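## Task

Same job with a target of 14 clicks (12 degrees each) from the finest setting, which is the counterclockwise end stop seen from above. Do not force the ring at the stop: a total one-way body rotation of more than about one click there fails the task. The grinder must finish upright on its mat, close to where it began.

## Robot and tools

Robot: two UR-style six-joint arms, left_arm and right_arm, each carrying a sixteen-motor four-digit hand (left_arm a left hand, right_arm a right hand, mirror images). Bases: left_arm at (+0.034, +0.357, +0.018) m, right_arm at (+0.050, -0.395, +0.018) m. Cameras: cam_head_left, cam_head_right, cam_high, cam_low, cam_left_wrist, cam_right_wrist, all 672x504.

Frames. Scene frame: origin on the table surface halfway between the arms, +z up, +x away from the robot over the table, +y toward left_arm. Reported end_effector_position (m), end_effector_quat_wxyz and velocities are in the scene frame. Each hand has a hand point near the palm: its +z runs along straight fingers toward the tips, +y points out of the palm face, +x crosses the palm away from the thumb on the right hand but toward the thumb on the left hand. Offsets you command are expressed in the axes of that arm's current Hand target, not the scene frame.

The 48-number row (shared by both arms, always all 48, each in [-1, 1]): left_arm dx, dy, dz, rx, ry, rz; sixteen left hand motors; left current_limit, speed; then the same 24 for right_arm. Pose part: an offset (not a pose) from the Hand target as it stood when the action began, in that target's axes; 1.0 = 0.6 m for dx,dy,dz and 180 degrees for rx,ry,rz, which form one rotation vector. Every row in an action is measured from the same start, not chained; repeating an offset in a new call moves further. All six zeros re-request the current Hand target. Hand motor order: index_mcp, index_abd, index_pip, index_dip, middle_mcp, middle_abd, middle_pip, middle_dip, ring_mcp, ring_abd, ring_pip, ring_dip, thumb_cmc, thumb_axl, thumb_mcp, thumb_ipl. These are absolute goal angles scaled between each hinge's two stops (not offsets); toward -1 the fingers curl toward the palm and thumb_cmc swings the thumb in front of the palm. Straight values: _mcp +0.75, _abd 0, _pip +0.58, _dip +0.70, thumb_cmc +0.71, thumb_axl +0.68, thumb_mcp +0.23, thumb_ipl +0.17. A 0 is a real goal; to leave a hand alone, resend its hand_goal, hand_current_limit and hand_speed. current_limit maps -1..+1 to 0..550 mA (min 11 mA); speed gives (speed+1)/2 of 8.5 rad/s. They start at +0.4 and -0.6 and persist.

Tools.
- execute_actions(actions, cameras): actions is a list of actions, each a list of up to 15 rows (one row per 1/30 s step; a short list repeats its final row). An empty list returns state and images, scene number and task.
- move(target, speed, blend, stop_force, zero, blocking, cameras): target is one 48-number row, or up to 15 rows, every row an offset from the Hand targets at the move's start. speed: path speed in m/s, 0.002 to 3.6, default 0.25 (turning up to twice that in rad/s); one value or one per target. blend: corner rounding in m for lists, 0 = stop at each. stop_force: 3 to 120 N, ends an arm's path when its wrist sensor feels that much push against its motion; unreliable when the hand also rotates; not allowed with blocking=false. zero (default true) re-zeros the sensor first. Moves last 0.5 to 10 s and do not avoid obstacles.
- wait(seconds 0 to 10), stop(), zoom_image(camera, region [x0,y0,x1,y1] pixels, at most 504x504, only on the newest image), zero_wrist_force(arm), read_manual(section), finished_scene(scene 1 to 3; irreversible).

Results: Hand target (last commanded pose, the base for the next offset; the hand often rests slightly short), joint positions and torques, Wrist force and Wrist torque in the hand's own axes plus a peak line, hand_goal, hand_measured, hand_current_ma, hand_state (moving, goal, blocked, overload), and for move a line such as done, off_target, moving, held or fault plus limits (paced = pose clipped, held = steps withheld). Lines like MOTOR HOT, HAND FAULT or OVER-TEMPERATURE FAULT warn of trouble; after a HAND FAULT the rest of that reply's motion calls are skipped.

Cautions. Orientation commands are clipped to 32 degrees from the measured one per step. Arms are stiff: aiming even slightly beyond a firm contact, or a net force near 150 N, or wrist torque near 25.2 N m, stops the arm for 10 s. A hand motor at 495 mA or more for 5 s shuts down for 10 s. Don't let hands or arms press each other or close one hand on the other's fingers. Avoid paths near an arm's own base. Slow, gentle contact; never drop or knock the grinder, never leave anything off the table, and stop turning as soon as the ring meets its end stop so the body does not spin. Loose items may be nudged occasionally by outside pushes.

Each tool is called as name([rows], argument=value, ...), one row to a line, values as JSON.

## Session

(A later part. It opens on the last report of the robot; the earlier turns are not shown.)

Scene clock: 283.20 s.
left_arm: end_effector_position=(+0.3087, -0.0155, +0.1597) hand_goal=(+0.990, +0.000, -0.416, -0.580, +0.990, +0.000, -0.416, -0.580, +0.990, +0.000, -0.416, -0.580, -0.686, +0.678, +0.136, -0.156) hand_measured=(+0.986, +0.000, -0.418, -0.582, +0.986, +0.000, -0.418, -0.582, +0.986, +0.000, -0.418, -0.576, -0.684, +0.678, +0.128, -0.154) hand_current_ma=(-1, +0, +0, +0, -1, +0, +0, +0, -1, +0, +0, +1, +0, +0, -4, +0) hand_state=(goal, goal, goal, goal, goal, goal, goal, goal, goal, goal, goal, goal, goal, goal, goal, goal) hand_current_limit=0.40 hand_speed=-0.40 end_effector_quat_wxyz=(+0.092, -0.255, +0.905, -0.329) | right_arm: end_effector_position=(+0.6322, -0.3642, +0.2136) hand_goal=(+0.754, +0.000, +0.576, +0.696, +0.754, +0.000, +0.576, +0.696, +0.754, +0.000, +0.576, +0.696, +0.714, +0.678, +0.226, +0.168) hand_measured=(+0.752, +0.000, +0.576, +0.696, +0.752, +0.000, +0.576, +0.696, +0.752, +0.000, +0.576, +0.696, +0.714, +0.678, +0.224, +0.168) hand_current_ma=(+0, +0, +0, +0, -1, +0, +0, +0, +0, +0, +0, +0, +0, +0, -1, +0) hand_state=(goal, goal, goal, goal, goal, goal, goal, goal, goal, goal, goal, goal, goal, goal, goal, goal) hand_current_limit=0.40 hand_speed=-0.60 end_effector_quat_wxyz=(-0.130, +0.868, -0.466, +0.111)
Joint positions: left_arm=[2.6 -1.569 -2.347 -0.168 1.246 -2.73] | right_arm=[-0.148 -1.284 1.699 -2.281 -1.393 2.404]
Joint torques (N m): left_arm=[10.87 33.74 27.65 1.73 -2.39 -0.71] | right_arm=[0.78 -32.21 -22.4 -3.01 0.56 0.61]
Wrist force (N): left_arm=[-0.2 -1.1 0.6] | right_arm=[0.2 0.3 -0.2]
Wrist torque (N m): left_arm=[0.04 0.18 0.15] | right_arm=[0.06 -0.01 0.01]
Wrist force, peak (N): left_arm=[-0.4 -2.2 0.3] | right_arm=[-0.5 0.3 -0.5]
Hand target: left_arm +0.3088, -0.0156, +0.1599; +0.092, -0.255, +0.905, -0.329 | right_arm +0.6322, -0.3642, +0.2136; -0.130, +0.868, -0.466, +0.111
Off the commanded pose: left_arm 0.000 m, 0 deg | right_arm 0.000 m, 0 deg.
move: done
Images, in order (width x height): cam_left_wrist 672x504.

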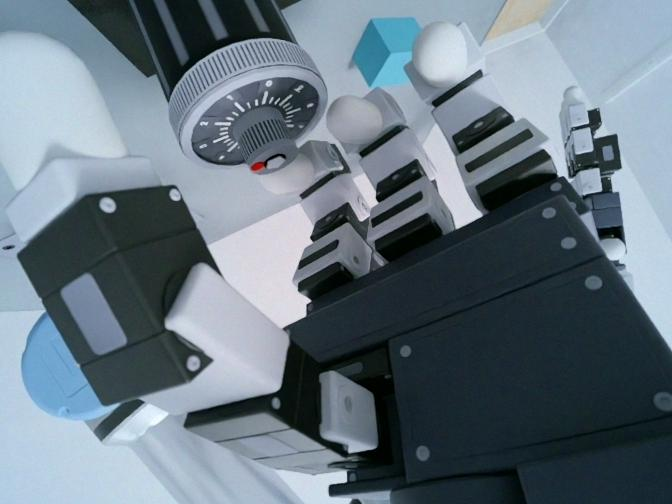

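move(target=[0,0,0,0,0,0,0.99,0,-0.562,-0.384,0.99,0,-0.562,-0.384,0.99,0,-0.416,-0.58,-0.686,0.678,0.02,-0.157,0.1,-0.6,0,0,0,0,0,0,0.754,0,0.576,0.696,0.754,0,0.576,0.696,0.754,0,0.576,0.696,0.714,0.678,0.226,0.168,0.4,-0.6], speed=0.05, cameras=["cam_left_wrist"])

zoom_image(camera="cam_left_wrist", region=[100, 0, 380, 210])

Scene clock: 293.47 s.
left_arm: end_effector_position=(+0.3088, -0.0156, +0.1599) hand_goal=(+0.990, +0.000, -0.562, -0.384, +0.990, +0.000, -0.562, -0.384, +0.990, +0.000, -0.416, -0.580, -0.686, +0.678, +0.020, -0.156) hand_measured=(+0.986, +0.000, -0.556, -0.386, +0.986, +0.000, -0.560, -0.392, +0.986, +0.000, -0.418, -0.576, -0.684, +0.678, +0.020, -0.154) hand_current_ma=(-1, +0, +1, +0, -1, +0, +0, -3, -1, +0, +0, +1, +0, +0, +0, +0) hand_state=(goal, goal, goal, goal, goal, goal, goal, goal, goal, goal, goal, goal, goal, goal, goal, goal) hand_current_limit=0.10 hand_speed=-0.60 end_effector_quat_wxyz=(+0.092, -0.255, +0.905, -0.329) | right_arm: end_effector_position=(+0.6322, -0.3642, +0.2136) hand_goal=(+0.754, +0.000, +0.576, +0.696, +0.754, +0.000, +0.576, +0.696, +0.754, +0.000, +0.576, +0.696, +0.714, +0.678, +0.226, +0.168) hand_measured=(+0.752, +0.000, +0.576, +0.696, +0.752, +0.000, +0.576, +0.696, +0.752, +0.000, +0.576, +0.696, +0.714, +0.678, +0.224, +0.168) hand_current_ma=(+0, +0, +0, +0, -1, +0, +0, +0, +0, +0, +0, +0, +0, +0, -1, +0) hand_state=(goal, goal, goal, goal, goal, goal, goal, goal, goal, goal, goal, goal, goal, goal, goal, goal) hand_current_limit=0.40 hand_speed=-0.60 end_effector_quat_wxyz=(-0.130, +0.868, -0.466, +0.111)
Joint positions: left_arm=[2.6 -1.569 -2.347 -0.168 1.246 -2.73] | right_arm=[-0.148 -1.284 1.699 -2.281 -1.393 2.404]
Joint torques (N m): left_arm=[10.08 32.09 25.66 3.78 -2.18 -0.99] | right_arm=[0.6 -32.64 -21.84 -3.06 0.55 0.58]
Wrist force (N): left_arm=[-0.5 -1.7 0.8] | right_arm=[0.0 0.6 -0.6]
Wrist torque (N m): left_arm=[0.01 0.21 0.13] | right_arm=[0.12 0.01 0.01]
Wrist force, peak (N): left_arm=[-0.6 -1.8 0.8] | right_arm=[0.0 0.6 -0.6]
Hand target: left_arm +0.3088, -0.0156, +0.1599; +0.092, -0.255, +0.905, -0.329 | right_arm +0.6322, -0.3642, +0.2136; -0.130, +0.868, -0.466, +0.111
Off the commanded pose: left_arm 0.000 m, 0 deg | right_arm 0.000 m, 0 deg.
move: done
Images, in order (width x height): cam_left_wrist 672x504.

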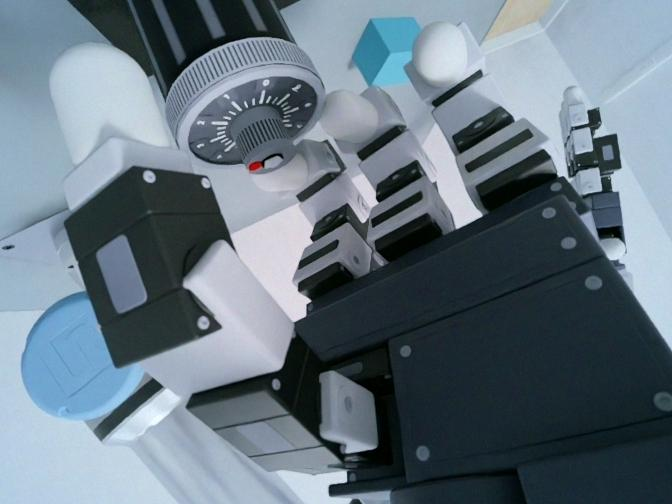

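Scaled by 1.800.

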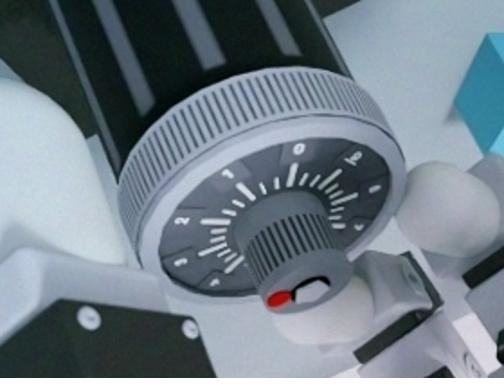

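move([
  [0,-0.0057,0.0048,0,0,0,0.99,0,-0.562,-0.384,0.99,0,-0.562,-0.384,0.99,0,-0.416,-0.58,-0.686,0.678,0.02,-0.157,0.1,-0.6,0,0,0,0,0,0,0.754,0,0.576,0.696,0.754,0,0.576,0.696,0.754,0,0.576,0.696,0.714,0.678,0.226,0.168,0.4,-0.6],
  [0,-0.0057,0.0048,0,0,0,0.925,0,-0.562,-0.384,0.925,0,-0.562,-0.384,0.99,0,-0.416,-0.58,-0.686,0.678,0.02,-0.157,0.1,-0.8,0,0,0,0,0,0,0.754,0,0.576,0.696,0.754,0,0.576,0.696,0.754,0,0.576,0.696,0.714,0.678,0.226,0.168,0.4,-0.6],
], speed=0.05, cameras=["cam_left_wrist"])

zoom_image(camera="cam_left_wrist", region=[100, 0, 380, 210])

Scene clock: 304.80 s.
left_arm: end_effector_position=(+0.3111, -0.0194, +0.1599) hand_goal=(+0.926, +0.000, -0.562, -0.384, +0.926, +0.000, -0.562, -0.384, +0.990, +0.000, -0.416, -0.580, -0.686, +0.678, +0.020, -0.156) hand_measured=(+0.922, +0.000, -0.556, -0.386, +0.924, +0.000, -0.560, -0.386, +0.986, +0.000, -0.418, -0.576, -0.684, +0.678, +0.020, -0.154) hand_current_ma=(-1, +0, +1, +0, +0, +0, +0, +0, -1, +0, +0, +1, +0, +0, +0, +0) hand_state=(goal, goal, goal, goal, goal, goal, goal, goal, goal, goal, goal, goal, goal, goal, goal, goal) hand_current_limit=0.10 hand_speed=-0.80 end_effector_quat_wxyz=(+0.092, -0.255, +0.905, -0.329) | right_arm: end_effector_position=(+0.6322, -0.3642, +0.2136) hand_goal=(+0.754, +0.000, +0.576, +0.696, +0.754, +0.000, +0.576, +0.696, +0.754, +0.000, +0.576, +0.696, +0.714, +0.678, +0.226, +0.168) hand_measured=(+0.752, +0.000, +0.576, +0.696, +0.752, +0.000, +0.576, +0.696, +0.752, +0.000, +0.576, +0.696, +0.714, +0.678, +0.224, +0.168) hand_current_ma=(+0, +0, +0, +0, -1, +0, +0, +0, +0, +0, +0, +0, +0, +0, -1, +0) hand_state=(goal, goal, goal, goal, goal, goal, goal, goal, goal, goal, goal, goal, goal, goal, goal, goal) hand_current_limit=0.40 hand_speed=-0.60 end_effector_quat_wxyz=(-0.130, +0.868, -0.466, +0.111)
Joint positions: left_arm=[2.594 -1.58 -2.335 -0.166 1.25 -2.735] | right_arm=[-0.148 -1.284 1.699 -2.281 -1.393 2.404]
Joint torques (N m): left_arm=[9.71 34.2 7.19 2.53 -1.6 1.13] | right_arm=[0.58 -32.9 -22.93 -3.04 0.51 0.63]
Wrist force (N): left_arm=[-0.3 -1.4 0.8] | right_arm=[0.1 0.2 -0.1]
Wrist torque (N m): left_arm=[0.03 0.19 0.15] | right_arm=[0.03 -0.01 0.01]
Wrist force, peak (N): left_arm=[-0.4 -1.9 0.6] | right_arm=[-0.3 0.5 -0.5]
Hand target: left_arm +0.3111, -0.0194, +0.1599; +0.092, -0.255, +0.905, -0.329 | right_arm +0.6322, -0.3642, +0.2136; -0.130, +0.868, -0.466, +0.111
Off the commanded pose: left_arm 0.000 m, 0 deg | right_arm 0.000 m, 0 deg.
move: done
Images, in order (width x height): cam_left_wrist 672x504.

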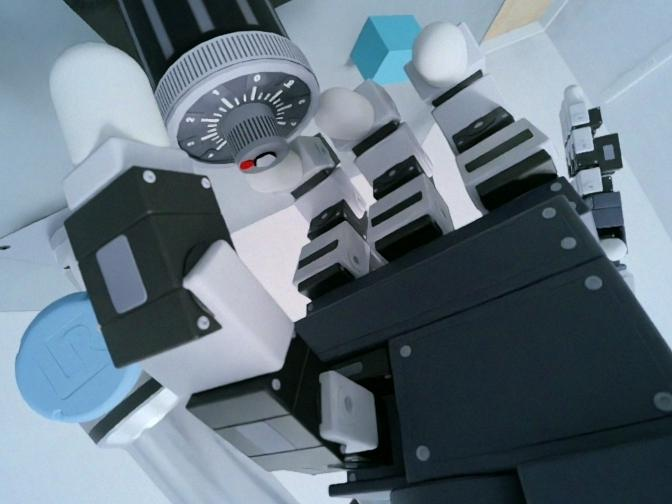

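Scaled by 1.800.

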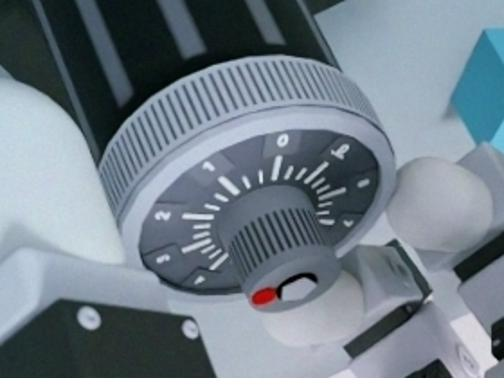

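move(target=[0,0,0,0,0,0,0.925,0,-0.562,-0.384,0.925,0,-0.562,-0.384,0.99,0,-0.416,-0.58,-0.686,0.678,-0.09,-0.157,0.2,-0.8,0,0,0,0,0,0,0.754,0,0.576,0.696,0.754,0,0.576,0.696,0.754,0,0.576,0.696,0.714,0.678,0.226,0.168,0.4,-0.6], speed=0.05, cameras=["cam_left_wrist","cam_low"])

zoom_image(camera="cam_left_wrist", region=[100, 0, 380, 210])

zoom_image(camera="cam_low", region=[200, 200, 300, 300])

Scene clock: 313.00 s.
left_arm: end_effector_position=(+0.3111, -0.0194, +0.1599) hand_goal=(+0.926, +0.000, -0.562, -0.384, +0.926, +0.000, -0.562, -0.384, +0.990, +0.000, -0.416, -0.580, -0.686, +0.678, -0.090, -0.156) hand_measured=(+0.922, +0.000, -0.556, -0.386, +0.926, +0.000, -0.560, -0.386, +0.986, +0.000, -0.418, -0.576, -0.684, +0.678, -0.080, -0.154) hand_current_ma=(-1, +0, +1, +0, +0, +0, +0, +0, -1, +0, +0, +1, +0, +0, +6, +0) hand_state=(goal, goal, goal, goal, goal, goal, goal, goal, goal, goal, goal, goal, goal, goal, goal, goal) hand_current_limit=0.20 hand_speed=-0.80 end_effector_quat_wxyz=(+0.092, -0.255, +0.905, -0.329) | right_arm: end_effector_position=(+0.6322, -0.3642, +0.2136) hand_goal=(+0.754, +0.000, +0.576, +0.696, +0.754, +0.000, +0.576, +0.696, +0.754, +0.000, +0.576, +0.696, +0.714, +0.678, +0.226, +0.168) hand_measured=(+0.752, +0.000, +0.576, +0.696, +0.752, +0.000, +0.576, +0.696, +0.752, +0.000, +0.576, +0.696, +0.714, +0.678, +0.224, +0.168) hand_current_ma=(+0, +0, +0, +0, -1, +0, +0, +0, +0, +0, +0, +0, +0, +0, -1, +0) hand_state=(goal, goal, goal, goal, goal, goal, goal, goal, goal, goal, goal, goal, goal, goal, goal, goal) hand_current_limit=0.40 hand_speed=-0.60 end_effector_quat_wxyz=(-0.130, +0.868, -0.466, +0.111)
Joint positions: left_arm=[2.594 -1.58 -2.335 -0.166 1.25 -2.735] | right_arm=[-0.148 -1.284 1.699 -2.281 -1.393 2.404]
Joint torques (N m): left_arm=[10.18 33.93 6.75 1.83 -2.11 1.09] | right_arm=[0.82 -33.01 -22.62 -2.97 0.61 0.63]
Wrist force (N): left_arm=[-0.3 -1.3 0.6] | right_arm=[0.1 0.0 0.0]
Wrist torque (N m): left_arm=[0.04 0.20 0.15] | right_arm=[0.00 -0.01 0.01]
Wrist force, peak (N): left_arm=[-0.4 -1.5 1.0] | right_arm=[0.1 0.1 -0.6]
Hand target: left_arm +0.3111, -0.0194, +0.1599; +0.092, -0.255, +0.905, -0.329 | right_arm +0.6322, -0.3642, +0.2136; -0.130, +0.868, -0.466, +0.111
Off the commanded pose: left_arm 0.000 m, 0 deg | right_arm 0.000 m, 0 deg.
move: done
Images, in order (width x height): cam_low 672x504, cam_left_wrist 672x504.

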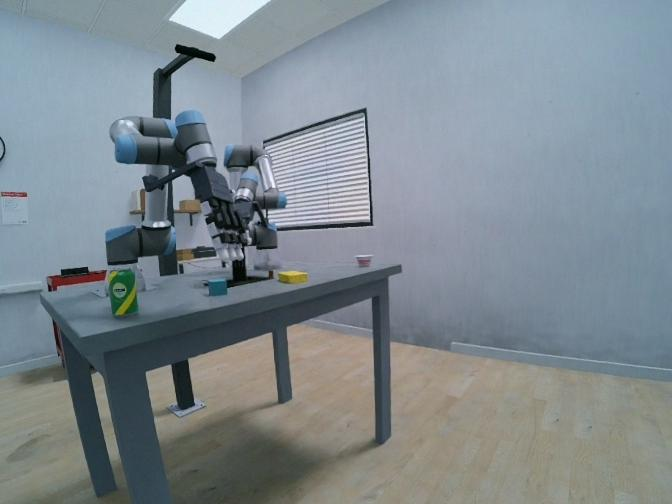

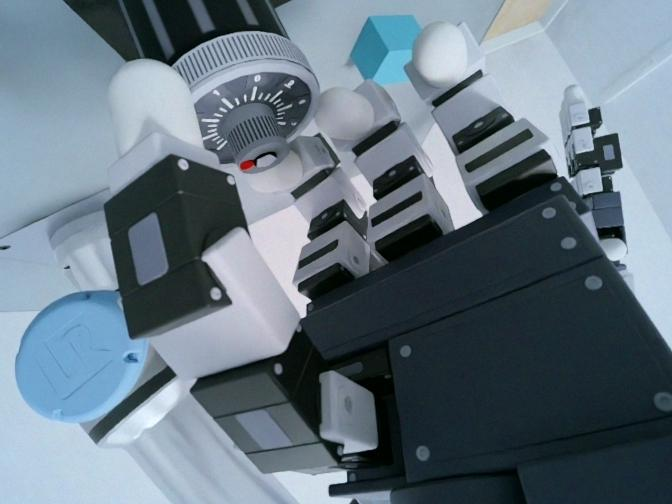

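Scaled by 1.800.

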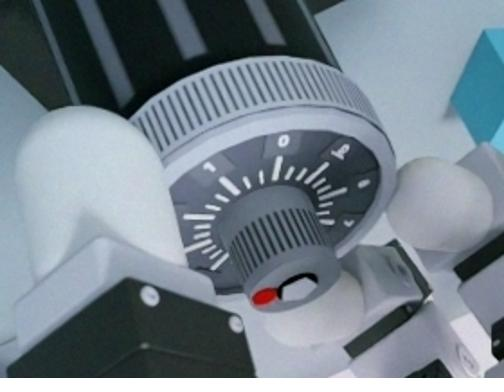

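Scaled by 5.040.

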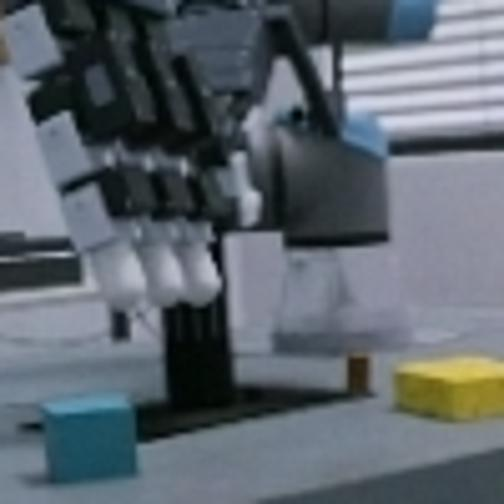

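move(target=[0,0,0,0,0,0,0.89,0,-0.562,-0.384,0.89,0,-0.562,-0.384,0.99,0,-0.416,-0.58,-0.686,0.678,-0.17,-0.157,0.3,-0.85,0,0,0,0,0,0,0.754,0,0.576,0.696,0.754,0,0.576,0.696,0.754,0,0.576,0.696,0.714,0.678,0.226,0.168,0.4,-0.6], speed=0.05, cameras=["cam_left_wrist"])

zoom_image(camera="cam_left_wrist", region=[100, 0, 380, 210])

Scene clock: 322.37 s.
left_arm: end_effector_position=(+0.3111, -0.0194, +0.1599) hand_goal=(+0.890, +0.000, -0.562, -0.384, +0.890, +0.000, -0.562, -0.384, +0.990, +0.000, -0.416, -0.580, -0.686, +0.678, -0.170, -0.156) hand_measured=(+0.900, +0.000, -0.556, -0.386, +0.908, +0.000, -0.556, -0.386, +0.986, +0.000, -0.418, -0.576, -0.684, +0.678, -0.086, -0.140) hand_current_ma=(+5, +0, +2, +0, +13, +0, +2, +0, -1, +0, +0, +1, +0, +0, +237, +14) hand_state=(goal, goal, goal, goal, goal, goal, goal, goal, goal, goal, goal, goal, goal, goal, blocked, goal) hand_current_limit=0.30 hand_speed=-0.85 end_effector_quat_wxyz=(+0.092, -0.255, +0.905, -0.329) | right_arm: end_effector_position=(+0.6322, -0.3642, +0.2136) hand_goal=(+0.754, +0.000, +0.576, +0.696, +0.754, +0.000, +0.576, +0.696, +0.754, +0.000, +0.576, +0.696, +0.714, +0.678, +0.226, +0.168) hand_measured=(+0.752, +0.000, +0.576, +0.696, +0.752, +0.000, +0.576, +0.696, +0.752, +0.000, +0.576, +0.696, +0.714, +0.678, +0.224, +0.168) hand_current_ma=(+0, +0, +0, +0, -1, +0, +0, +0, +0, +0, +0, +0, +0, +0, -1, +0) hand_state=(goal, goal, goal, goal, goal, goal, goal, goal, goal, goal, goal, goal, goal, goal, goal, goal) hand_current_limit=0.40 hand_speed=-0.60 end_effector_quat_wxyz=(-0.130, +0.868, -0.466, +0.111)
Joint positions: left_arm=[2.594 -1.58 -2.335 -0.166 1.25 -2.735] | right_arm=[-0.148 -1.284 1.699 -2.281 -1.393 2.404]
Joint torques (N m): left_arm=[9.65 32.88 8.91 2.35 -2.1 1.1] | right_arm=[1.05 -32.82 -22.5 -3.06 0.5 0.82]
Wrist force (N): left_arm=[-0.5 -2.0 -0.3] | right_arm=[-0.1 0.2 -0.1]
Wrist torque (N m): left_arm=[0.00 0.22 0.13] | right_arm=[0.04 0.02 -0.01]
Wrist force, peak (N): left_arm=[-0.4 -2.5 -0.4] | right_arm=[-0.4 0.6 0.1]
Hand target: left_arm +0.3111, -0.0194, +0.1599; +0.092, -0.255, +0.905, -0.329 | right_arm +0.6322, -0.3642, +0.2136; -0.130, +0.868, -0.466, +0.111
Off the commanded pose: left_arm 0.000 m, 0 deg | right_arm 0.000 m, 0 deg.
move: done
Images, in order (width x height): cam_left_wrist 672x504.

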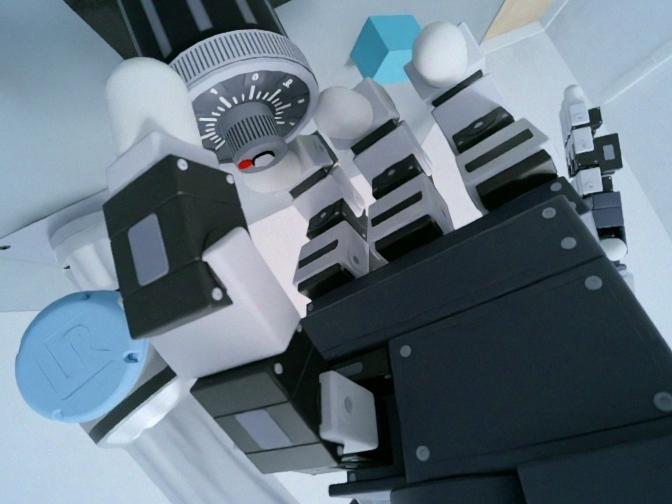

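Scaled by 1.800.

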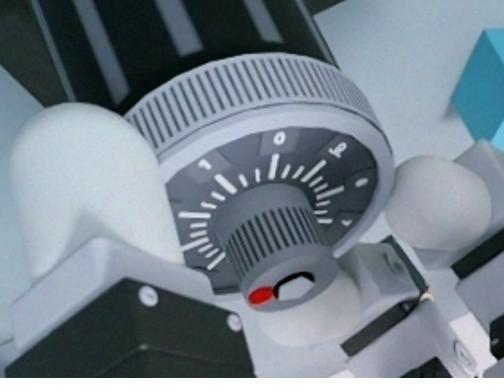

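move(target=[0,0,0,0,0,0,0.86,0,-0.562,-0.384,0.86,0,-0.562,-0.384,0.99,0,-0.416,-0.58,-0.686,0.678,-0.22,-0.157,0.55,-0.85,0,0,0,0,0,0,0.754,0,0.576,0.696,0.754,0,0.576,0.696,0.754,0,0.576,0.696,0.714,0.678,0.226,0.168,0.4,-0.6], speed=0.05, cameras=["cam_left_wrist"])

zoom_image(camera="cam_left_wrist", region=[170, 0, 350, 180])

move(target=[0,0,0,0,0.0429,0.0511,0.86,0,-0.562,-0.384,0.86,0,-0.562,-0.384,0.99,0,-0.416,-0.58,-0.686,0.678,-0.22,-0.157,0.55,-0.85,0,0,0,0,0,0,0.754,0,0.576,0.696,0.754,0,0.576,0.696,0.754,0,0.576,0.696,0.714,0.678,0.226,0.168,0.4,-0.6], speed=0.1, cameras=["cam_left_wrist"])

zoom_image(camera="cam_left_wrist", region=[170, 0, 350, 180])

Scene clock: 334.07 s.
left_arm: end_effector_position=(+0.3111, -0.0194, +0.1599) hand_goal=(+0.860, +0.000, -0.562, -0.384, +0.860, +0.000, -0.562, -0.384, +0.990, +0.000, -0.416, -0.580, -0.686, +0.678, -0.220, -0.156) hand_measured=(+0.888, +0.000, -0.554, -0.386, +0.896, +0.000, -0.554, -0.386, +0.986, +0.000, -0.418, -0.576, -0.684, +0.678, -0.088, -0.134) hand_current_ma=(+28, +0, +3, +0, +41, +0, +3, +0, -1, +0, +0, +1, +0, +0, +426, +27) hand_state=(blocked, goal, goal, goal, blocked, goal, goal, goal, goal, goal, goal, goal, goal, goal, blocked, blocked) hand_current_limit=0.55 hand_speed=-0.85 end_effector_quat_wxyz=(+0.092, -0.255, +0.905, -0.329) | right_arm: end_effector_position=(+0.6322, -0.3642, +0.2136) hand_goal=(+0.754, +0.000, +0.576, +0.696, +0.754, +0.000, +0.576, +0.696, +0.754, +0.000, +0.576, +0.696, +0.714, +0.678, +0.226, +0.168) hand_measured=(+0.752, +0.000, +0.576, +0.696, +0.752, +0.000, +0.576, +0.696, +0.752, +0.000, +0.576, +0.696, +0.714, +0.678, +0.224, +0.168) hand_current_ma=(+0, +0, +0, +0, -1, +0, +0, +0, +0, +0, +0, +0, +0, +0, -1, +0) hand_state=(goal, goal, goal, goal, goal, goal, goal, goal, goal, goal, goal, goal, goal, goal, goal, goal) hand_current_limit=0.40 hand_speed=-0.60 end_effector_quat_wxyz=(-0.130, +0.868, -0.466, +0.111)
Joint positions: left_arm=[2.594 -1.58 -2.335 -0.166 1.25 -2.735] | right_arm=[-0.148 -1.284 1.699 -2.281 -1.393 2.404]
Joint torques (N m): left_arm=[9.61 30.41 9.83 2.91 -2.15 0.97] | right_arm=[0.49 -32.8 -22.55 -3.02 0.52 0.77]
Wrist force (N): left_arm=[-0.5 -2.5 -0.9] | right_arm=[0.2 -0.1 -0.1]
Wrist torque (N m): left_arm=[-0.03 0.21 0.13] | right_arm=[0.00 -0.03 0.02]
Wrist force, peak (N): left_arm=[-0.4 -2.8 -0.7] | right_arm=[0.5 0.3 -0.3]
Hand target: left_arm +0.3111, -0.0194, +0.1599; +0.092, -0.255, +0.905, -0.329 | right_arm +0.6322, -0.3642, +0.2136; -0.130, +0.868, -0.466, +0.111
Off the commanded pose: left_arm 0.000 m, 0 deg | right_arm 0.000 m, 0 deg.
move: done
Images, in order (width x height): cam_left_wrist 672x504.

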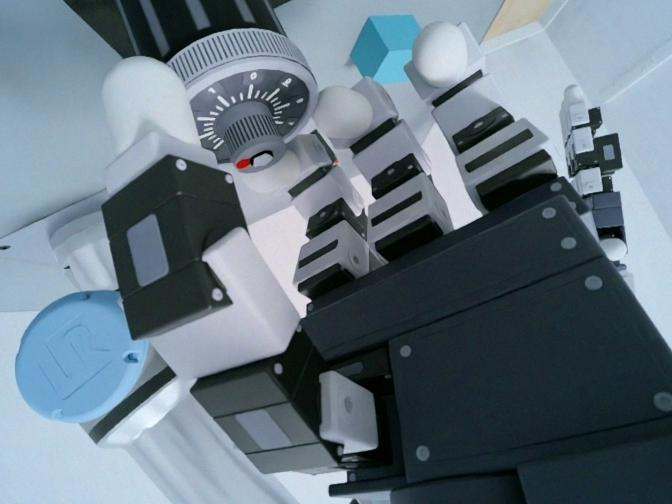

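Scaled by 2.800.

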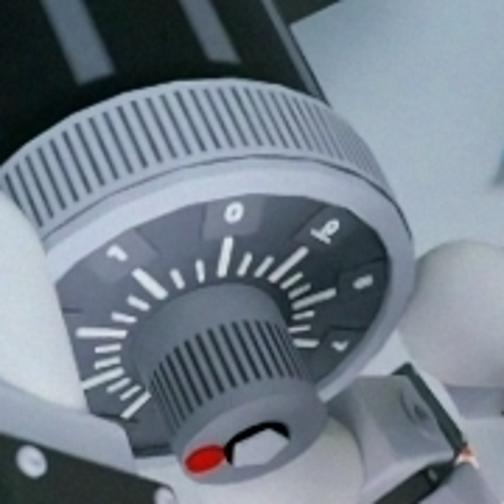

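Scene clock: 335.53 s.
left_arm: end_effector_position=(+0.3113, -0.0194, +0.1600) hand_goal=(+0.860, +0.000, -0.562, -0.384, +0.860, +0.000, -0.562, -0.384, +0.990, +0.000, -0.416, -0.580, -0.686, +0.678, -0.220, -0.156) hand_measured=(+0.888, +0.000, -0.552, -0.388, +0.878, +0.000, -0.552, -0.382, +0.986, +0.000, -0.418, -0.576, -0.670, +0.688, -0.088, -0.132) hand_current_ma=(+28, +0, +5, -1, +12, +0, +4, +0, -1, +0, +0, +1, +10, +7, +426, +29) hand_state=(blocked, goal, goal, goal, goal, goal, goal, goal, goal, goal, goal, goal, goal, goal, blocked, blocked) hand_current_limit=0.55 hand_speed=-0.85 end_effector_quat_wxyz=(+0.057, -0.159, +0.926, -0.337) | right_arm: end_effector_position=(+0.6322, -0.3642, +0.2136) hand_goal=(+0.754, +0.000, +0.576, +0.696, +0.754, +0.000, +0.576, +0.696, +0.754, +0.000, +0.576, +0.696, +0.714, +0.678, +0.226, +0.168) hand_measured=(+0.752, +0.000, +0.576, +0.696, +0.752, +0.000, +0.576, +0.696, +0.752, +0.000, +0.576, +0.696, +0.714, +0.678, +0.224, +0.168) hand_current_ma=(+0, +0, +0, +0, -1, +0, +0, +0, +0, +0, +0, +0, +0, +0, -1, +0) hand_state=(goal, goal, goal, goal, goal, goal, goal, goal, goal, goal, goal, goal, goal, goal, goal, goal) hand_current_limit=0.40 hand_speed=-0.60 end_effector_quat_wxyz=(-0.130, +0.868, -0.466, +0.111)
Joint positions: left_arm=[2.624 -1.578 -2.314 -0.272 1.116 -2.521] | right_arm=[-0.148 -1.284 1.699 -2.281 -1.393 2.404]
Joint torques (N m): left_arm=[-8.78 31.03 7.77 3.96 1.5 -0.04] | right_arm=[0.53 -32.45 -22.75 -3.02 0.65 0.82]
Wrist force (N): left_arm=[0.1 -3.1 -1.3] | right_arm=[0.1 0.2 0.0]
Wrist torque (N m): left_arm=[-0.09 0.16 0.07] | right_arm=[0.03 -0.01 0.01]
Wrist force, peak (N): left_arm=[0.2 -3.8 -1.9] | right_arm=[0.1 0.7 0.0]
Hand target: left_arm +0.3111, -0.0194, +0.1599; +0.057, -0.159, +0.926, -0.337 | right_arm +0.6322, -0.3642, +0.2136; -0.130, +0.868, -0.466, +0.111
Off the commanded pose: left_arm 0.000 m, 0 deg | right_arm 0.000 m, 0 deg.
move: done
Images, in order (width x height): cam_left_wrist 672x504.

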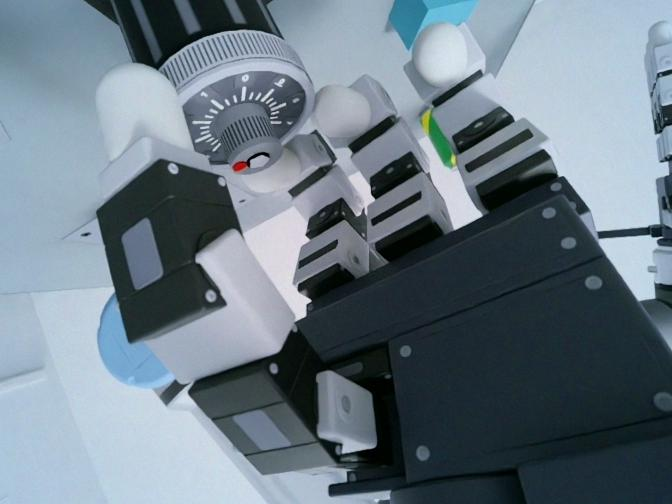

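Scaled by 2.800.

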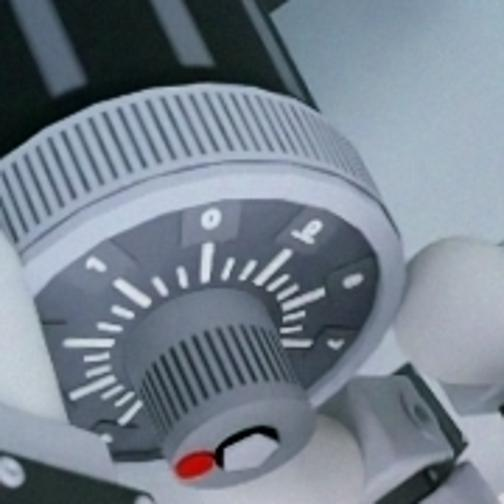

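move(target=[0,0.0032,0.0038,0,0,0,0.86,0,-0.562,-0.384,0.86,0,-0.562,-0.384,0.99,0,-0.416,-0.58,-0.686,0.678,-0.22,-0.157,0.55,-0.85,0,0,0,0,0,0,0.754,0,0.576,0.696,0.754,0,0.576,0.696,0.754,0,0.576,0.696,0.714,0.678,0.226,0.168,0.4,-0.6], speed=0.02, cameras=["cam_left_wrist"])

zoom_image(camera="cam_left_wrist", region=[170, 0, 350, 180])

move(target=[0,0,0,0,0.0429,0.0511,0.86,0,-0.562,-0.384,0.86,0,-0.562,-0.384,0.99,0,-0.416,-0.58,-0.686,0.678,-0.22,-0.157,0.55,-0.85,0,0,0,0,0,0,0.754,0,0.576,0.696,0.754,0,0.576,0.696,0.754,0,0.576,0.696,0.714,0.678,0.226,0.168,0.4,-0.6], speed=0.1, cameras=["cam_left_wrist"])

zoom_image(camera="cam_left_wrist", region=[170, 0, 350, 180])

Scene clock: 345.93 s.
left_arm: end_effector_position=(+0.3111, -0.0194, +0.1569) hand_goal=(+0.860, +0.000, -0.562, -0.384, +0.860, +0.000, -0.562, -0.384, +0.990, +0.000, -0.416, -0.580, -0.686, +0.678, -0.220, -0.156) hand_measured=(+0.888, +0.000, -0.570, -0.406, +0.876, +0.000, -0.568, -0.398, +0.986, +0.000, -0.418, -0.576, -0.670, +0.688, -0.088, -0.126) hand_current_ma=(+28, +0, -2, -16, +10, +0, -2, -8, -1, +0, +0, +1, +10, +7, +426, +43) hand_state=(blocked, goal, goal, blocked, goal, goal, goal, goal, goal, goal, goal, goal, goal, goal, blocked, blocked) hand_current_limit=0.55 hand_speed=-0.85 end_effector_quat_wxyz=(+0.057, -0.159, +0.926, -0.337) | right_arm: end_effector_position=(+0.6322, -0.3642, +0.2136) hand_goal=(+0.754, +0.000, +0.576, +0.696, +0.754, +0.000, +0.576, +0.696, +0.754, +0.000, +0.576, +0.696, +0.714, +0.678, +0.226, +0.168) hand_measured=(+0.752, +0.000, +0.576, +0.696, +0.752, +0.000, +0.576, +0.696, +0.752, +0.000, +0.576, +0.696, +0.714, +0.678, +0.224, +0.168) hand_current_ma=(+0, +0, +0, +0, -1, +0, +0, +0, +0, +0, +0, +0, +0, +0, -1, +0) hand_state=(goal, goal, goal, goal, goal, goal, goal, goal, goal, goal, goal, goal, goal, goal, goal, goal) hand_current_limit=0.40 hand_speed=-0.60 end_effector_quat_wxyz=(-0.130, +0.868, -0.466, +0.111)
Joint positions: left_arm=[2.624 -1.585 -2.318 -0.261 1.116 -2.52] | right_arm=[-0.148 -1.284 1.699 -2.281 -1.393 2.404]
Joint torques (N m): left_arm=[-9.77 10.59 6.54 1.33 0.75 0.86] | right_arm=[0.77 -32.5 -22.61 -3.11 0.64 0.93]
Wrist force (N): left_arm=[0.2 -8.7 -6.6] | right_arm=[-0.3 0.3 -0.2]
Wrist torque (N m): left_arm=[-0.17 0.16 0.10] | right_arm=[0.06 0.04 -0.02]
Wrist force, peak (N): left_arm=[0.3 -8.9 -6.9] | right_arm=[-0.1 0.7 -0.1]
Hand target: left_arm +0.3111, -0.0194, +0.1569; +0.057, -0.159, +0.926, -0.337 | right_arm +0.6322, -0.3642, +0.2136; -0.130, +0.868, -0.466, +0.111
Off the commanded pose: left_arm 0.000 m, 0 deg | right_arm 0.000 m, 0 deg.
move: done
Images, in order (width x height): cam_left_wrist 672x504.

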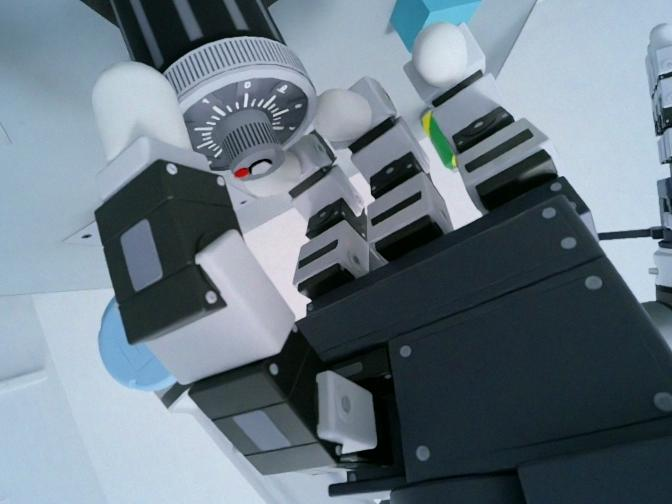

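Scaled by 2.800.

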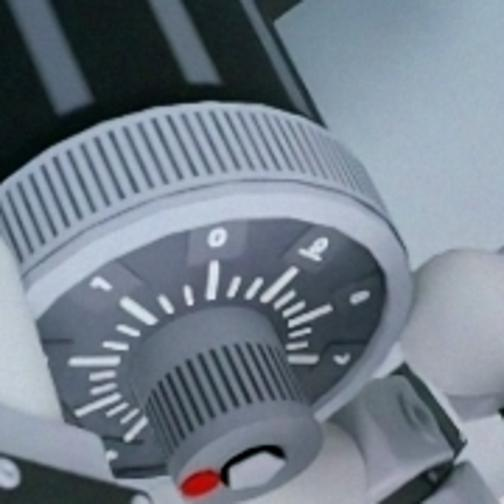

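Scene clock: 347.40 s.
left_arm: end_effector_position=(+0.3112, -0.0194, +0.1570) hand_goal=(+0.860, +0.000, -0.562, -0.384, +0.860, +0.000, -0.562, -0.384, +0.990, +0.000, -0.416, -0.580, -0.686, +0.678, -0.220, -0.156) hand_measured=(+0.890, +0.000, -0.570, -0.408, +0.876, +0.000, -0.568, -0.404, +0.986, +0.000, -0.418, -0.576, -0.670, +0.688, -0.088, -0.124) hand_current_ma=(+29, +0, -3, -18, +10, +0, -2, -13, -1, +0, +0, +1, +10, +6, +426, +47) hand_state=(blocked, goal, goal, blocked, goal, goal, goal, goal, goal, goal, goal, goal, goal, goal, blocked, blocked) hand_current_limit=0.55 hand_speed=-0.85 end_effector_quat_wxyz=(+0.021, -0.061, +0.938, -0.341) | right_arm: end_effector_position=(+0.6322, -0.3642, +0.2136) hand_goal=(+0.754, +0.000, +0.576, +0.696, +0.754, +0.000, +0.576, +0.696, +0.754, +0.000, +0.576, +0.696, +0.714, +0.678, +0.226, +0.168) hand_measured=(+0.752, +0.000, +0.576, +0.696, +0.752, +0.000, +0.576, +0.696, +0.752, +0.000, +0.576, +0.696, +0.714, +0.678, +0.224, +0.168) hand_current_ma=(+0, +0, +0, +0, -1, +0, +0, +0, +0, +0, +0, +0, +0, +0, -1, +0) hand_state=(goal, goal, goal, goal, goal, goal, goal, goal, goal, goal, goal, goal, goal, goal, goal, goal) hand_current_limit=0.40 hand_speed=-0.60 end_effector_quat_wxyz=(-0.130, +0.868, -0.466, +0.111)
Joint positions: left_arm=[2.644 -1.583 -2.285 -0.409 1.006 -2.289] | right_arm=[-0.148 -1.284 1.699 -2.281 -1.393 2.404]
Joint torques (N m): left_arm=[-1.44 29.93 4.38 3.12 1.79 0.11] | right_arm=[0.54 -32.89 -23.54 -3.05 0.56 0.84]
Wrist force (N): left_arm=[0.1 -6.4 -4.0] | right_arm=[0.0 0.2 0.0]
Wrist torque (N m): left_arm=[-0.10 0.10 0.08] | right_arm=[0.02 0.01 0.00]
Wrist force, peak (N): left_arm=[0.0 -9.5 -7.6] | right_arm=[-0.4 0.5 0.1]
Hand target: left_arm +0.3111, -0.0194, +0.1569; +0.021, -0.061, +0.938, -0.341 | right_arm +0.6322, -0.3642, +0.2136; -0.130, +0.868, -0.466, +0.111
Off the commanded pose: left_arm 0.000 m, 0 deg | right_arm 0.000 m, 0 deg.
move: done
Images, in order (width x height): cam_left_wrist 672x504.

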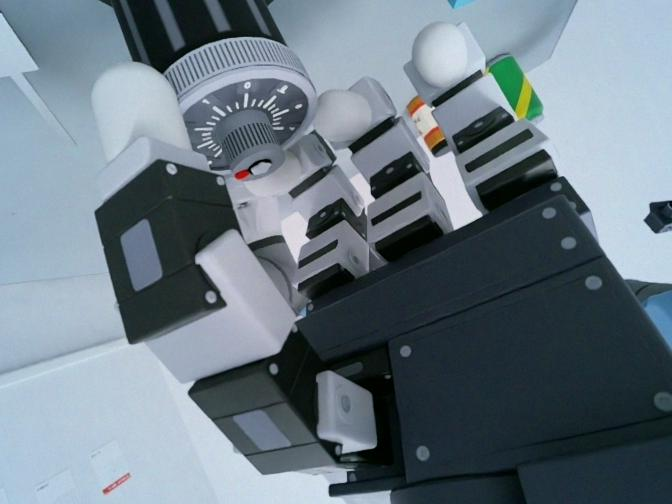

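Scaled by 2.800.

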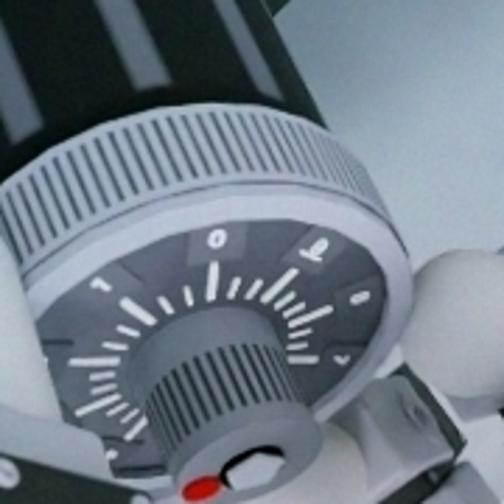

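move(target=[0,0.0013,0.0015,0,-0.0429,-0.0511,0.86,0,-0.562,-0.384,0.86,0,-0.562,-0.384,0.99,0,-0.416,-0.58,-0.686,0.678,-0.22,-0.157,0.55,-0.85,0,0,0,0,0,0,0.754,0,0.576,0.696,0.754,0,0.576,0.696,0.754,0,0.576,0.696,0.714,0.678,0.226,0.168,0.4,-0.6], speed=0.1, cameras=["cam_left_wrist"])

zoom_image(camera="cam_left_wrist", region=[170, 0, 350, 180])

move(target=[0,0,0,0,-0.0429,-0.0511,0.86,0,-0.562,-0.384,0.86,0,-0.562,-0.384,0.99,0,-0.416,-0.58,-0.686,0.678,-0.22,-0.157,0.55,-0.85,0,0,0,0,0,0,0.754,0,0.576,0.696,0.754,0,0.576,0.696,0.754,0,0.576,0.696,0.714,0.678,0.226,0.168,0.4,-0.6], speed=0.1, cameras=["cam_left_wrist"])

zoom_image(camera="cam_left_wrist", region=[170, 0, 350, 180])

Scene clock: 363.30 s.
left_arm: end_effector_position=(+0.3110, -0.0194, +0.1556) hand_goal=(+0.860, +0.000, -0.562, -0.384, +0.860, +0.000, -0.562, -0.384, +0.990, +0.000, -0.416, -0.580, -0.686, +0.678, -0.220, -0.156) hand_measured=(+0.872, -0.002, -0.578, -0.408, +0.888, +0.000, -0.572, -0.418, +0.986, +0.000, -0.418, -0.576, -0.692, +0.672, -0.088, -0.120) hand_current_ma=(+7, +0, -10, -18, +27, +0, -4, -33, -1, +0, +0, +1, -2, -2, +426, +58) hand_state=(goal, goal, goal, blocked, blocked, goal, goal, blocked, goal, goal, goal, goal, goal, goal, blocked, blocked) hand_current_limit=0.55 hand_speed=-0.85 end_effector_quat_wxyz=(+0.057, -0.159, +0.926, -0.337) | right_arm: end_effector_position=(+0.6322, -0.3642, +0.2136) hand_goal=(+0.754, +0.000, +0.576, +0.696, +0.754, +0.000, +0.576, +0.696, +0.754, +0.000, +0.576, +0.696, +0.714, +0.678, +0.226, +0.168) hand_measured=(+0.752, +0.000, +0.576, +0.696, +0.752, +0.000, +0.576, +0.696, +0.752, +0.000, +0.576, +0.696, +0.714, +0.678, +0.224, +0.168) hand_current_ma=(+0, +0, +0, +0, -1, +0, +0, +0, +0, +0, +0, +0, +0, +0, -1, +0) hand_state=(goal, goal, goal, goal, goal, goal, goal, goal, goal, goal, goal, goal, goal, goal, goal, goal) hand_current_limit=0.40 hand_speed=-0.60 end_effector_quat_wxyz=(-0.130, +0.868, -0.466, +0.111)
Joint positions: left_arm=[2.624 -1.587 -2.319 -0.257 1.116 -2.52] | right_arm=[-0.148 -1.284 1.699 -2.281 -1.393 2.404]
Joint torques (N m): left_arm=[9.33 5.18 22.38 0.58 -1.49 0.38] | right_arm=[0.71 -32.48 -23.47 -3.04 0.66 0.86]
Wrist force (N): left_arm=[0.4 -10.4 -8.6] | right_arm=[0.2 0.2 0.1]
Wrist torque (N m): left_arm=[-0.18 0.22 0.05] | right_arm=[0.01 -0.03 0.02]
Wrist force, peak (N): left_arm=[0.4 -10.4 -8.6] | right_arm=[0.0 0.5 -0.2]
Hand target: left_arm +0.3111, -0.0194, +0.1557; +0.057, -0.159, +0.926, -0.337 | right_arm +0.6322, -0.3642, +0.2136; -0.130, +0.868, -0.466, +0.111
Off the commanded pose: left_arm 0.000 m, 0 deg | right_arm 0.000 m, 0 deg.
move: done
Images, in order (width x height): cam_left_wrist 672x504.

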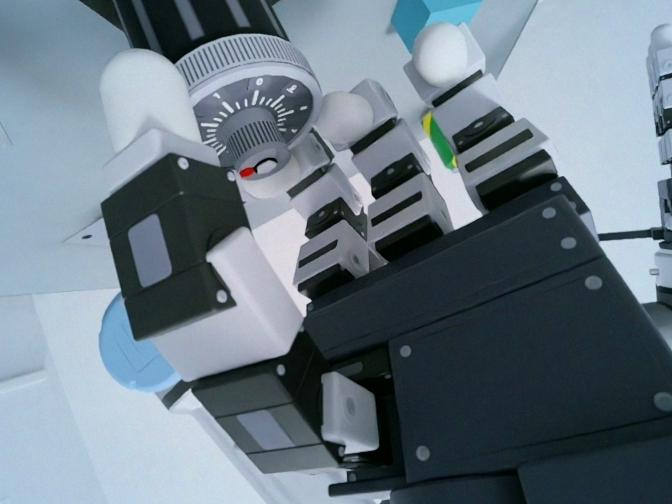

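Scaled by 2.800.

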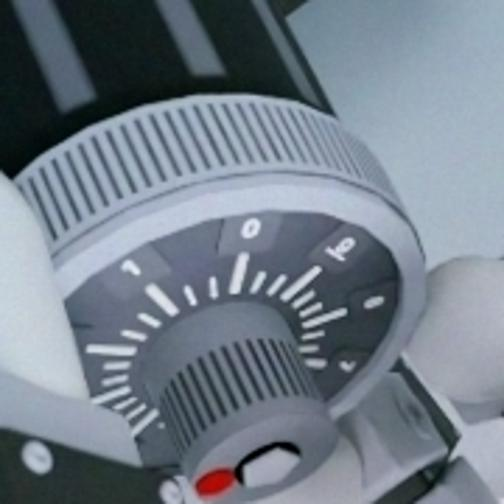

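Scene clock: 364.77 s.
left_arm: end_effector_position=(+0.3110, -0.0194, +0.1557) hand_goal=(+0.860, +0.000, -0.562, -0.384, +0.860, +0.000, -0.562, -0.384, +0.990, +0.000, -0.416, -0.580, -0.686, +0.678, -0.220, -0.156) hand_measured=(+0.878, -0.002, -0.580, -0.410, +0.886, +0.000, -0.572, -0.416, +0.986, +0.000, -0.418, -0.576, -0.686, +0.676, -0.088, -0.118) hand_current_ma=(+12, +0, -11, -21, +24, +0, -4, -32, -1, +0, +0, +1, +0, +0, +426, +64) hand_state=(goal, goal, goal, blocked, blocked, goal, goal, blocked, goal, goal, goal, goal, goal, goal, blocked, blocked) hand_current_limit=0.55 hand_speed=-0.85 end_effector_quat_wxyz=(+0.092, -0.255, +0.905, -0.329) | right_arm: end_effector_position=(+0.6322, -0.3642, +0.2136) hand_goal=(+0.754, +0.000, +0.576, +0.696, +0.754, +0.000, +0.576, +0.696, +0.754, +0.000, +0.576, +0.696, +0.714, +0.678, +0.226, +0.168) hand_measured=(+0.752, +0.000, +0.576, +0.696, +0.752, +0.000, +0.576, +0.696, +0.752, +0.000, +0.576, +0.696, +0.714, +0.678, +0.224, +0.168) hand_current_ma=(+0, +0, +0, +0, -1, +0, +0, +0, +0, +0, +0, +0, +0, +0, -1, +0) hand_state=(goal, goal, goal, goal, goal, goal, goal, goal, goal, goal, goal, goal, goal, goal, goal, goal) hand_current_limit=0.40 hand_speed=-0.60 end_effector_quat_wxyz=(-0.130, +0.868, -0.466, +0.111)
Joint positions: left_arm=[2.594 -1.59 -2.341 -0.151 1.25 -2.735] | right_arm=[-0.148 -1.284 1.699 -2.281 -1.393 2.404]
Joint torques (N m): left_arm=[9.88 3.9 17.38 0.57 -1.42 0.71] | right_arm=[0.66 -32.6 -23.33 -3.04 0.62 0.79]
Wrist force (N): left_arm=[0.4 -8.2 -6.6] | right_arm=[0.1 0.3 -0.3]
Wrist torque (N m): left_arm=[-0.05 0.22 -0.06] | right_arm=[0.07 -0.01 0.01]
Wrist force, peak (N): left_arm=[0.8 -10.2 -8.4] | right_arm=[0.3 0.5 -0.2]
Hand target: left_arm +0.3111, -0.0194, +0.1557; +0.092, -0.255, +0.905, -0.329 | right_arm +0.6322, -0.3642, +0.2136; -0.130, +0.868, -0.466, +0.111
Off the commanded pose: left_arm 0.000 m, 0 deg | right_arm 0.000 m, 0 deg.
move: done
Images, in order (width x height): cam_left_wrist 672x504.

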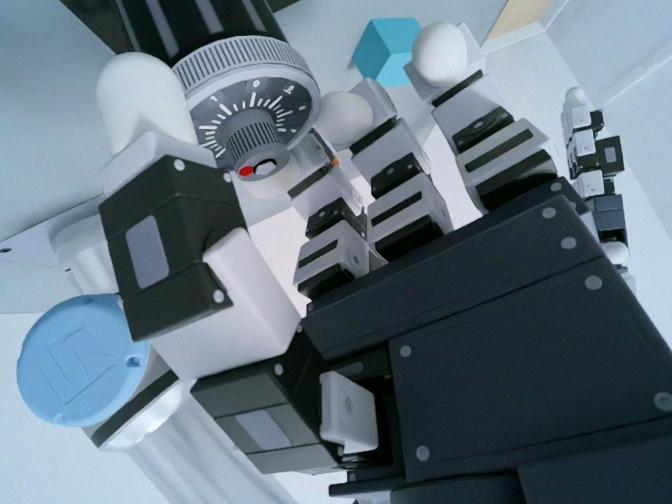

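Scaled by 2.800.

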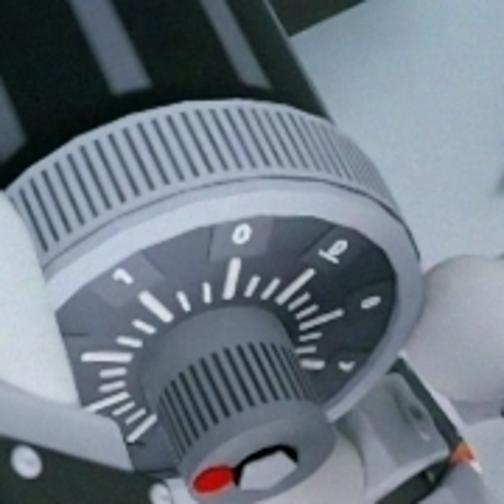

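move(target=[0,0,0,0,-0.0429,-0.0511,0.86,0,-0.562,-0.384,0.86,0,-0.562,-0.384,0.99,0,-0.416,-0.58,-0.686,0.678,-0.22,-0.157,0.55,-0.85,0,0,0,0,0,0,0.754,0,0.576,0.696,0.754,0,0.576,0.696,0.754,0,0.576,0.696,0.714,0.678,0.226,0.168,0.4,-0.6], speed=0.1, cameras=["cam_left_wrist"])

zoom_image(camera="cam_left_wrist", region=[150, 0, 350, 200])

Scene clock: 384.17 s.
left_arm: end_effector_position=(+0.3110, -0.0194, +0.1557) hand_goal=(+0.860, +0.000, -0.562, -0.384, +0.860, +0.000, -0.562, -0.384, +0.990, +0.000, -0.416, -0.580, -0.686, +0.678, -0.220, -0.156) hand_measured=(+0.876, -0.004, -0.580, -0.410, +0.886, +0.000, -0.570, -0.414, +0.986, +0.000, -0.418, -0.576, -0.686, +0.676, -0.088, -0.118) hand_current_ma=(+11, +0, -11, -21, +23, +0, -3, -29, -1, +0, +0, +1, +0, +0, +426, +66) hand_state=(goal, goal, goal, blocked, blocked, goal, goal, blocked, goal, goal, goal, goal, goal, goal, blocked, blocked) hand_current_limit=0.55 hand_speed=-0.85 end_effector_quat_wxyz=(+0.126, -0.348, +0.873, -0.318) | right_arm: end_effector_position=(+0.6322, -0.3642, +0.2136) hand_goal=(+0.754, +0.000, +0.576, +0.696, +0.754, +0.000, +0.576, +0.696, +0.754, +0.000, +0.576, +0.696, +0.714, +0.678, +0.226, +0.168) hand_measured=(+0.752, +0.000, +0.576, +0.696, +0.752, +0.000, +0.576, +0.696, +0.752, +0.000, +0.576, +0.696, +0.714, +0.678, +0.224, +0.168) hand_current_ma=(+0, +0, +0, +0, -1, +0, +0, +0, +0, +0, +0, +0, +0, +0, -1, +0) hand_state=(goal, goal, goal, goal, goal, goal, goal, goal, goal, goal, goal, goal, goal, goal, goal, goal) hand_current_limit=0.40 hand_speed=-0.60 end_effector_quat_wxyz=(-0.130, +0.868, -0.466, +0.111)
Joint positions: left_arm=[2.554 -1.593 -2.352 -0.088 1.402 -2.938] | right_arm=[-0.148 -1.284 1.699 -2.281 -1.393 2.404]
Joint torques (N m): left_arm=[11.03 3.93 10.32 0.42 -1.42 1.24] | right_arm=[1.06 -32.77 -23.5 -2.99 0.61 1.04]
Wrist force (N): left_arm=[0.8 -8.1 -6.8] | right_arm=[0.1 0.6 -0.1]
Wrist torque (N m): left_arm=[-0.12 0.19 -0.06] | right_arm=[0.10 0.00 0.02]
Wrist force, peak (N): left_arm=[0.8 -8.2 -6.8] | right_arm=[-0.3 0.5 -0.4]
Hand target: left_arm +0.3111, -0.0194, +0.1557; +0.126, -0.348, +0.873, -0.318 | right_arm +0.6322, -0.3642, +0.2136; -0.130, +0.868, -0.466, +0.111
Off the commanded pose: left_arm 0.000 m, 0 deg | right_arm 0.000 m, 0 deg.
move: done
Images, in order (width x height): cam_left_wrist 672x504.

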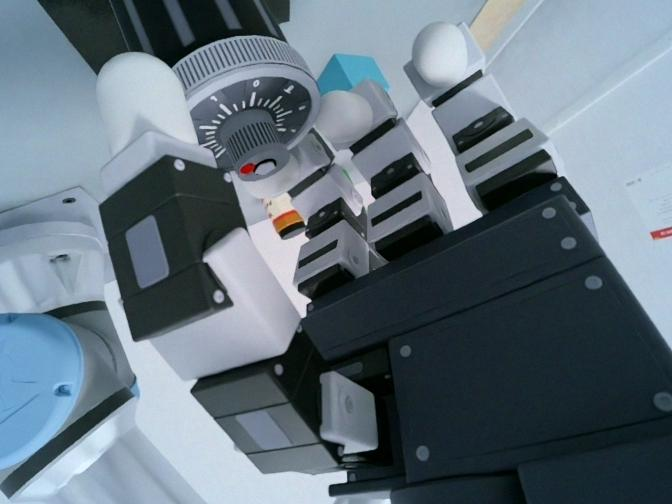

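Scaled by 2.520.

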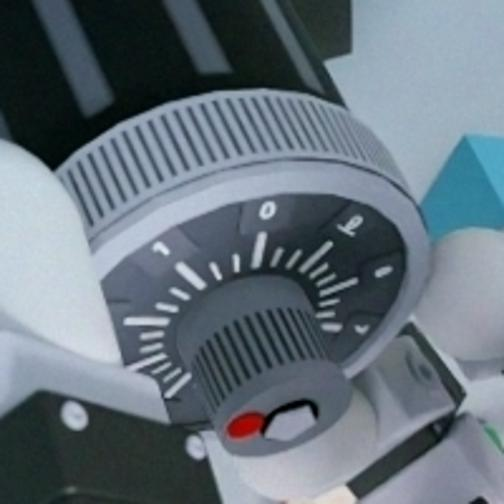

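move(target=[0,0,0,0,-0.0429,-0.0511,0.86,0,-0.562,-0.384,0.86,0,-0.562,-0.384,0.99,0,-0.416,-0.58,-0.686,0.678,-0.22,-0.157,0.55,-0.85,0,0,0,0,0,0,0.754,0,0.576,0.696,0.754,0,0.576,0.696,0.754,0,0.576,0.696,0.714,0.678,0.226,0.168,0.4,-0.6], speed=0.1, cameras=["cam_left_wrist"])

zoom_image(camera="cam_left_wrist", region=[150, 0, 350, 200])

Scene clock: 397.70 s.
left_arm: end_effector_position=(+0.3111, -0.0194, +0.1557) hand_goal=(+0.860, +0.000, -0.562, -0.384, +0.860, +0.000, -0.562, -0.384, +0.990, +0.000, -0.416, -0.580, -0.686, +0.678, -0.220, -0.156) hand_measured=(+0.878, -0.004, -0.580, -0.410, +0.884, +0.000, -0.570, -0.414, +0.986, +0.000, -0.418, -0.576, -0.686, +0.676, -0.088, -0.118) hand_current_ma=(+12, -1, -11, -21, +22, +0, -2, -27, -1, +0, +0, +1, +0, +0, +426, +67) hand_state=(goal, goal, goal, blocked, blocked, goal, goal, blocked, goal, goal, goal, goal, goal, goal, blocked, blocked) hand_current_limit=0.55 hand_speed=-0.85 end_effector_quat_wxyz=(+0.159, -0.437, +0.832, -0.302) | right_arm: end_effector_position=(+0.6322, -0.3642, +0.2136) hand_goal=(+0.754, +0.000, +0.576, +0.696, +0.754, +0.000, +0.576, +0.696, +0.754, +0.000, +0.576, +0.696, +0.714, +0.678, +0.226, +0.168) hand_measured=(+0.752, +0.000, +0.576, +0.696, +0.752, +0.000, +0.576, +0.696, +0.752, +0.000, +0.576, +0.696, +0.714, +0.678, +0.224, +0.168) hand_current_ma=(+0, +0, +0, +0, -1, +0, +0, +0, +0, +0, +0, +0, +0, +0, -1, +0) hand_state=(goal, goal, goal, goal, goal, goal, goal, goal, goal, goal, goal, goal, goal, goal, goal, goal) hand_current_limit=0.40 hand_speed=-0.60 end_effector_quat_wxyz=(-0.130, +0.868, -0.466, +0.111)
Joint positions: left_arm=[2.509 -1.596 -2.353 -0.066 1.565 -3.136] | right_arm=[-0.148 -1.284 1.699 -2.281 -1.393 2.404]
Joint torques (N m): left_arm=[11.66 4.82 23.3 0.47 -1.29 1.21] | right_arm=[0.68 -32.8 -23.63 -2.95 0.63 1.05]
Wrist force (N): left_arm=[0.7 -7.2 -5.8] | right_arm=[0.0 0.0 -0.2]
Wrist torque (N m): left_arm=[-0.11 0.19 -0.09] | right_arm=[0.01 0.01 0.00]
Wrist force, peak (N): left_arm=[0.6 -8.0 -6.9] | right_arm=[0.4 0.5 0.1]
Hand target: left_arm +0.3111, -0.0194, +0.1557; +0.159, -0.437, +0.832, -0.302 | right_arm +0.6322, -0.3642, +0.2136; -0.130, +0.868, -0.466, +0.111
Off the commanded pose: left_arm 0.000 m, 0 deg | right_arm 0.000 m, 0 deg.
move: done
Images, in order (width x height): cam_left_wrist 672x504.

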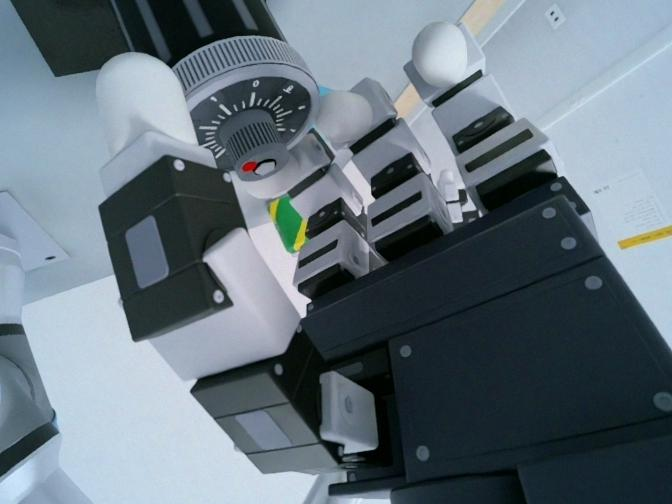

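Scaled by 2.520.

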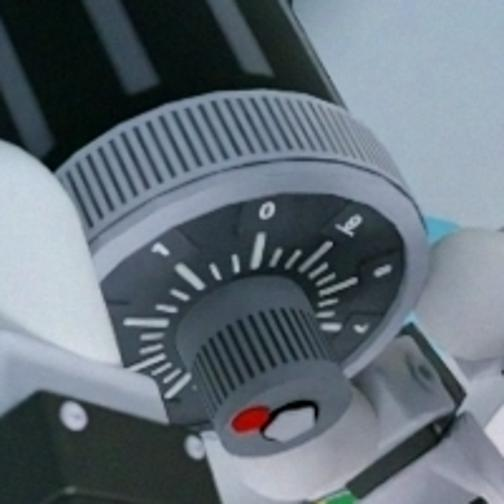

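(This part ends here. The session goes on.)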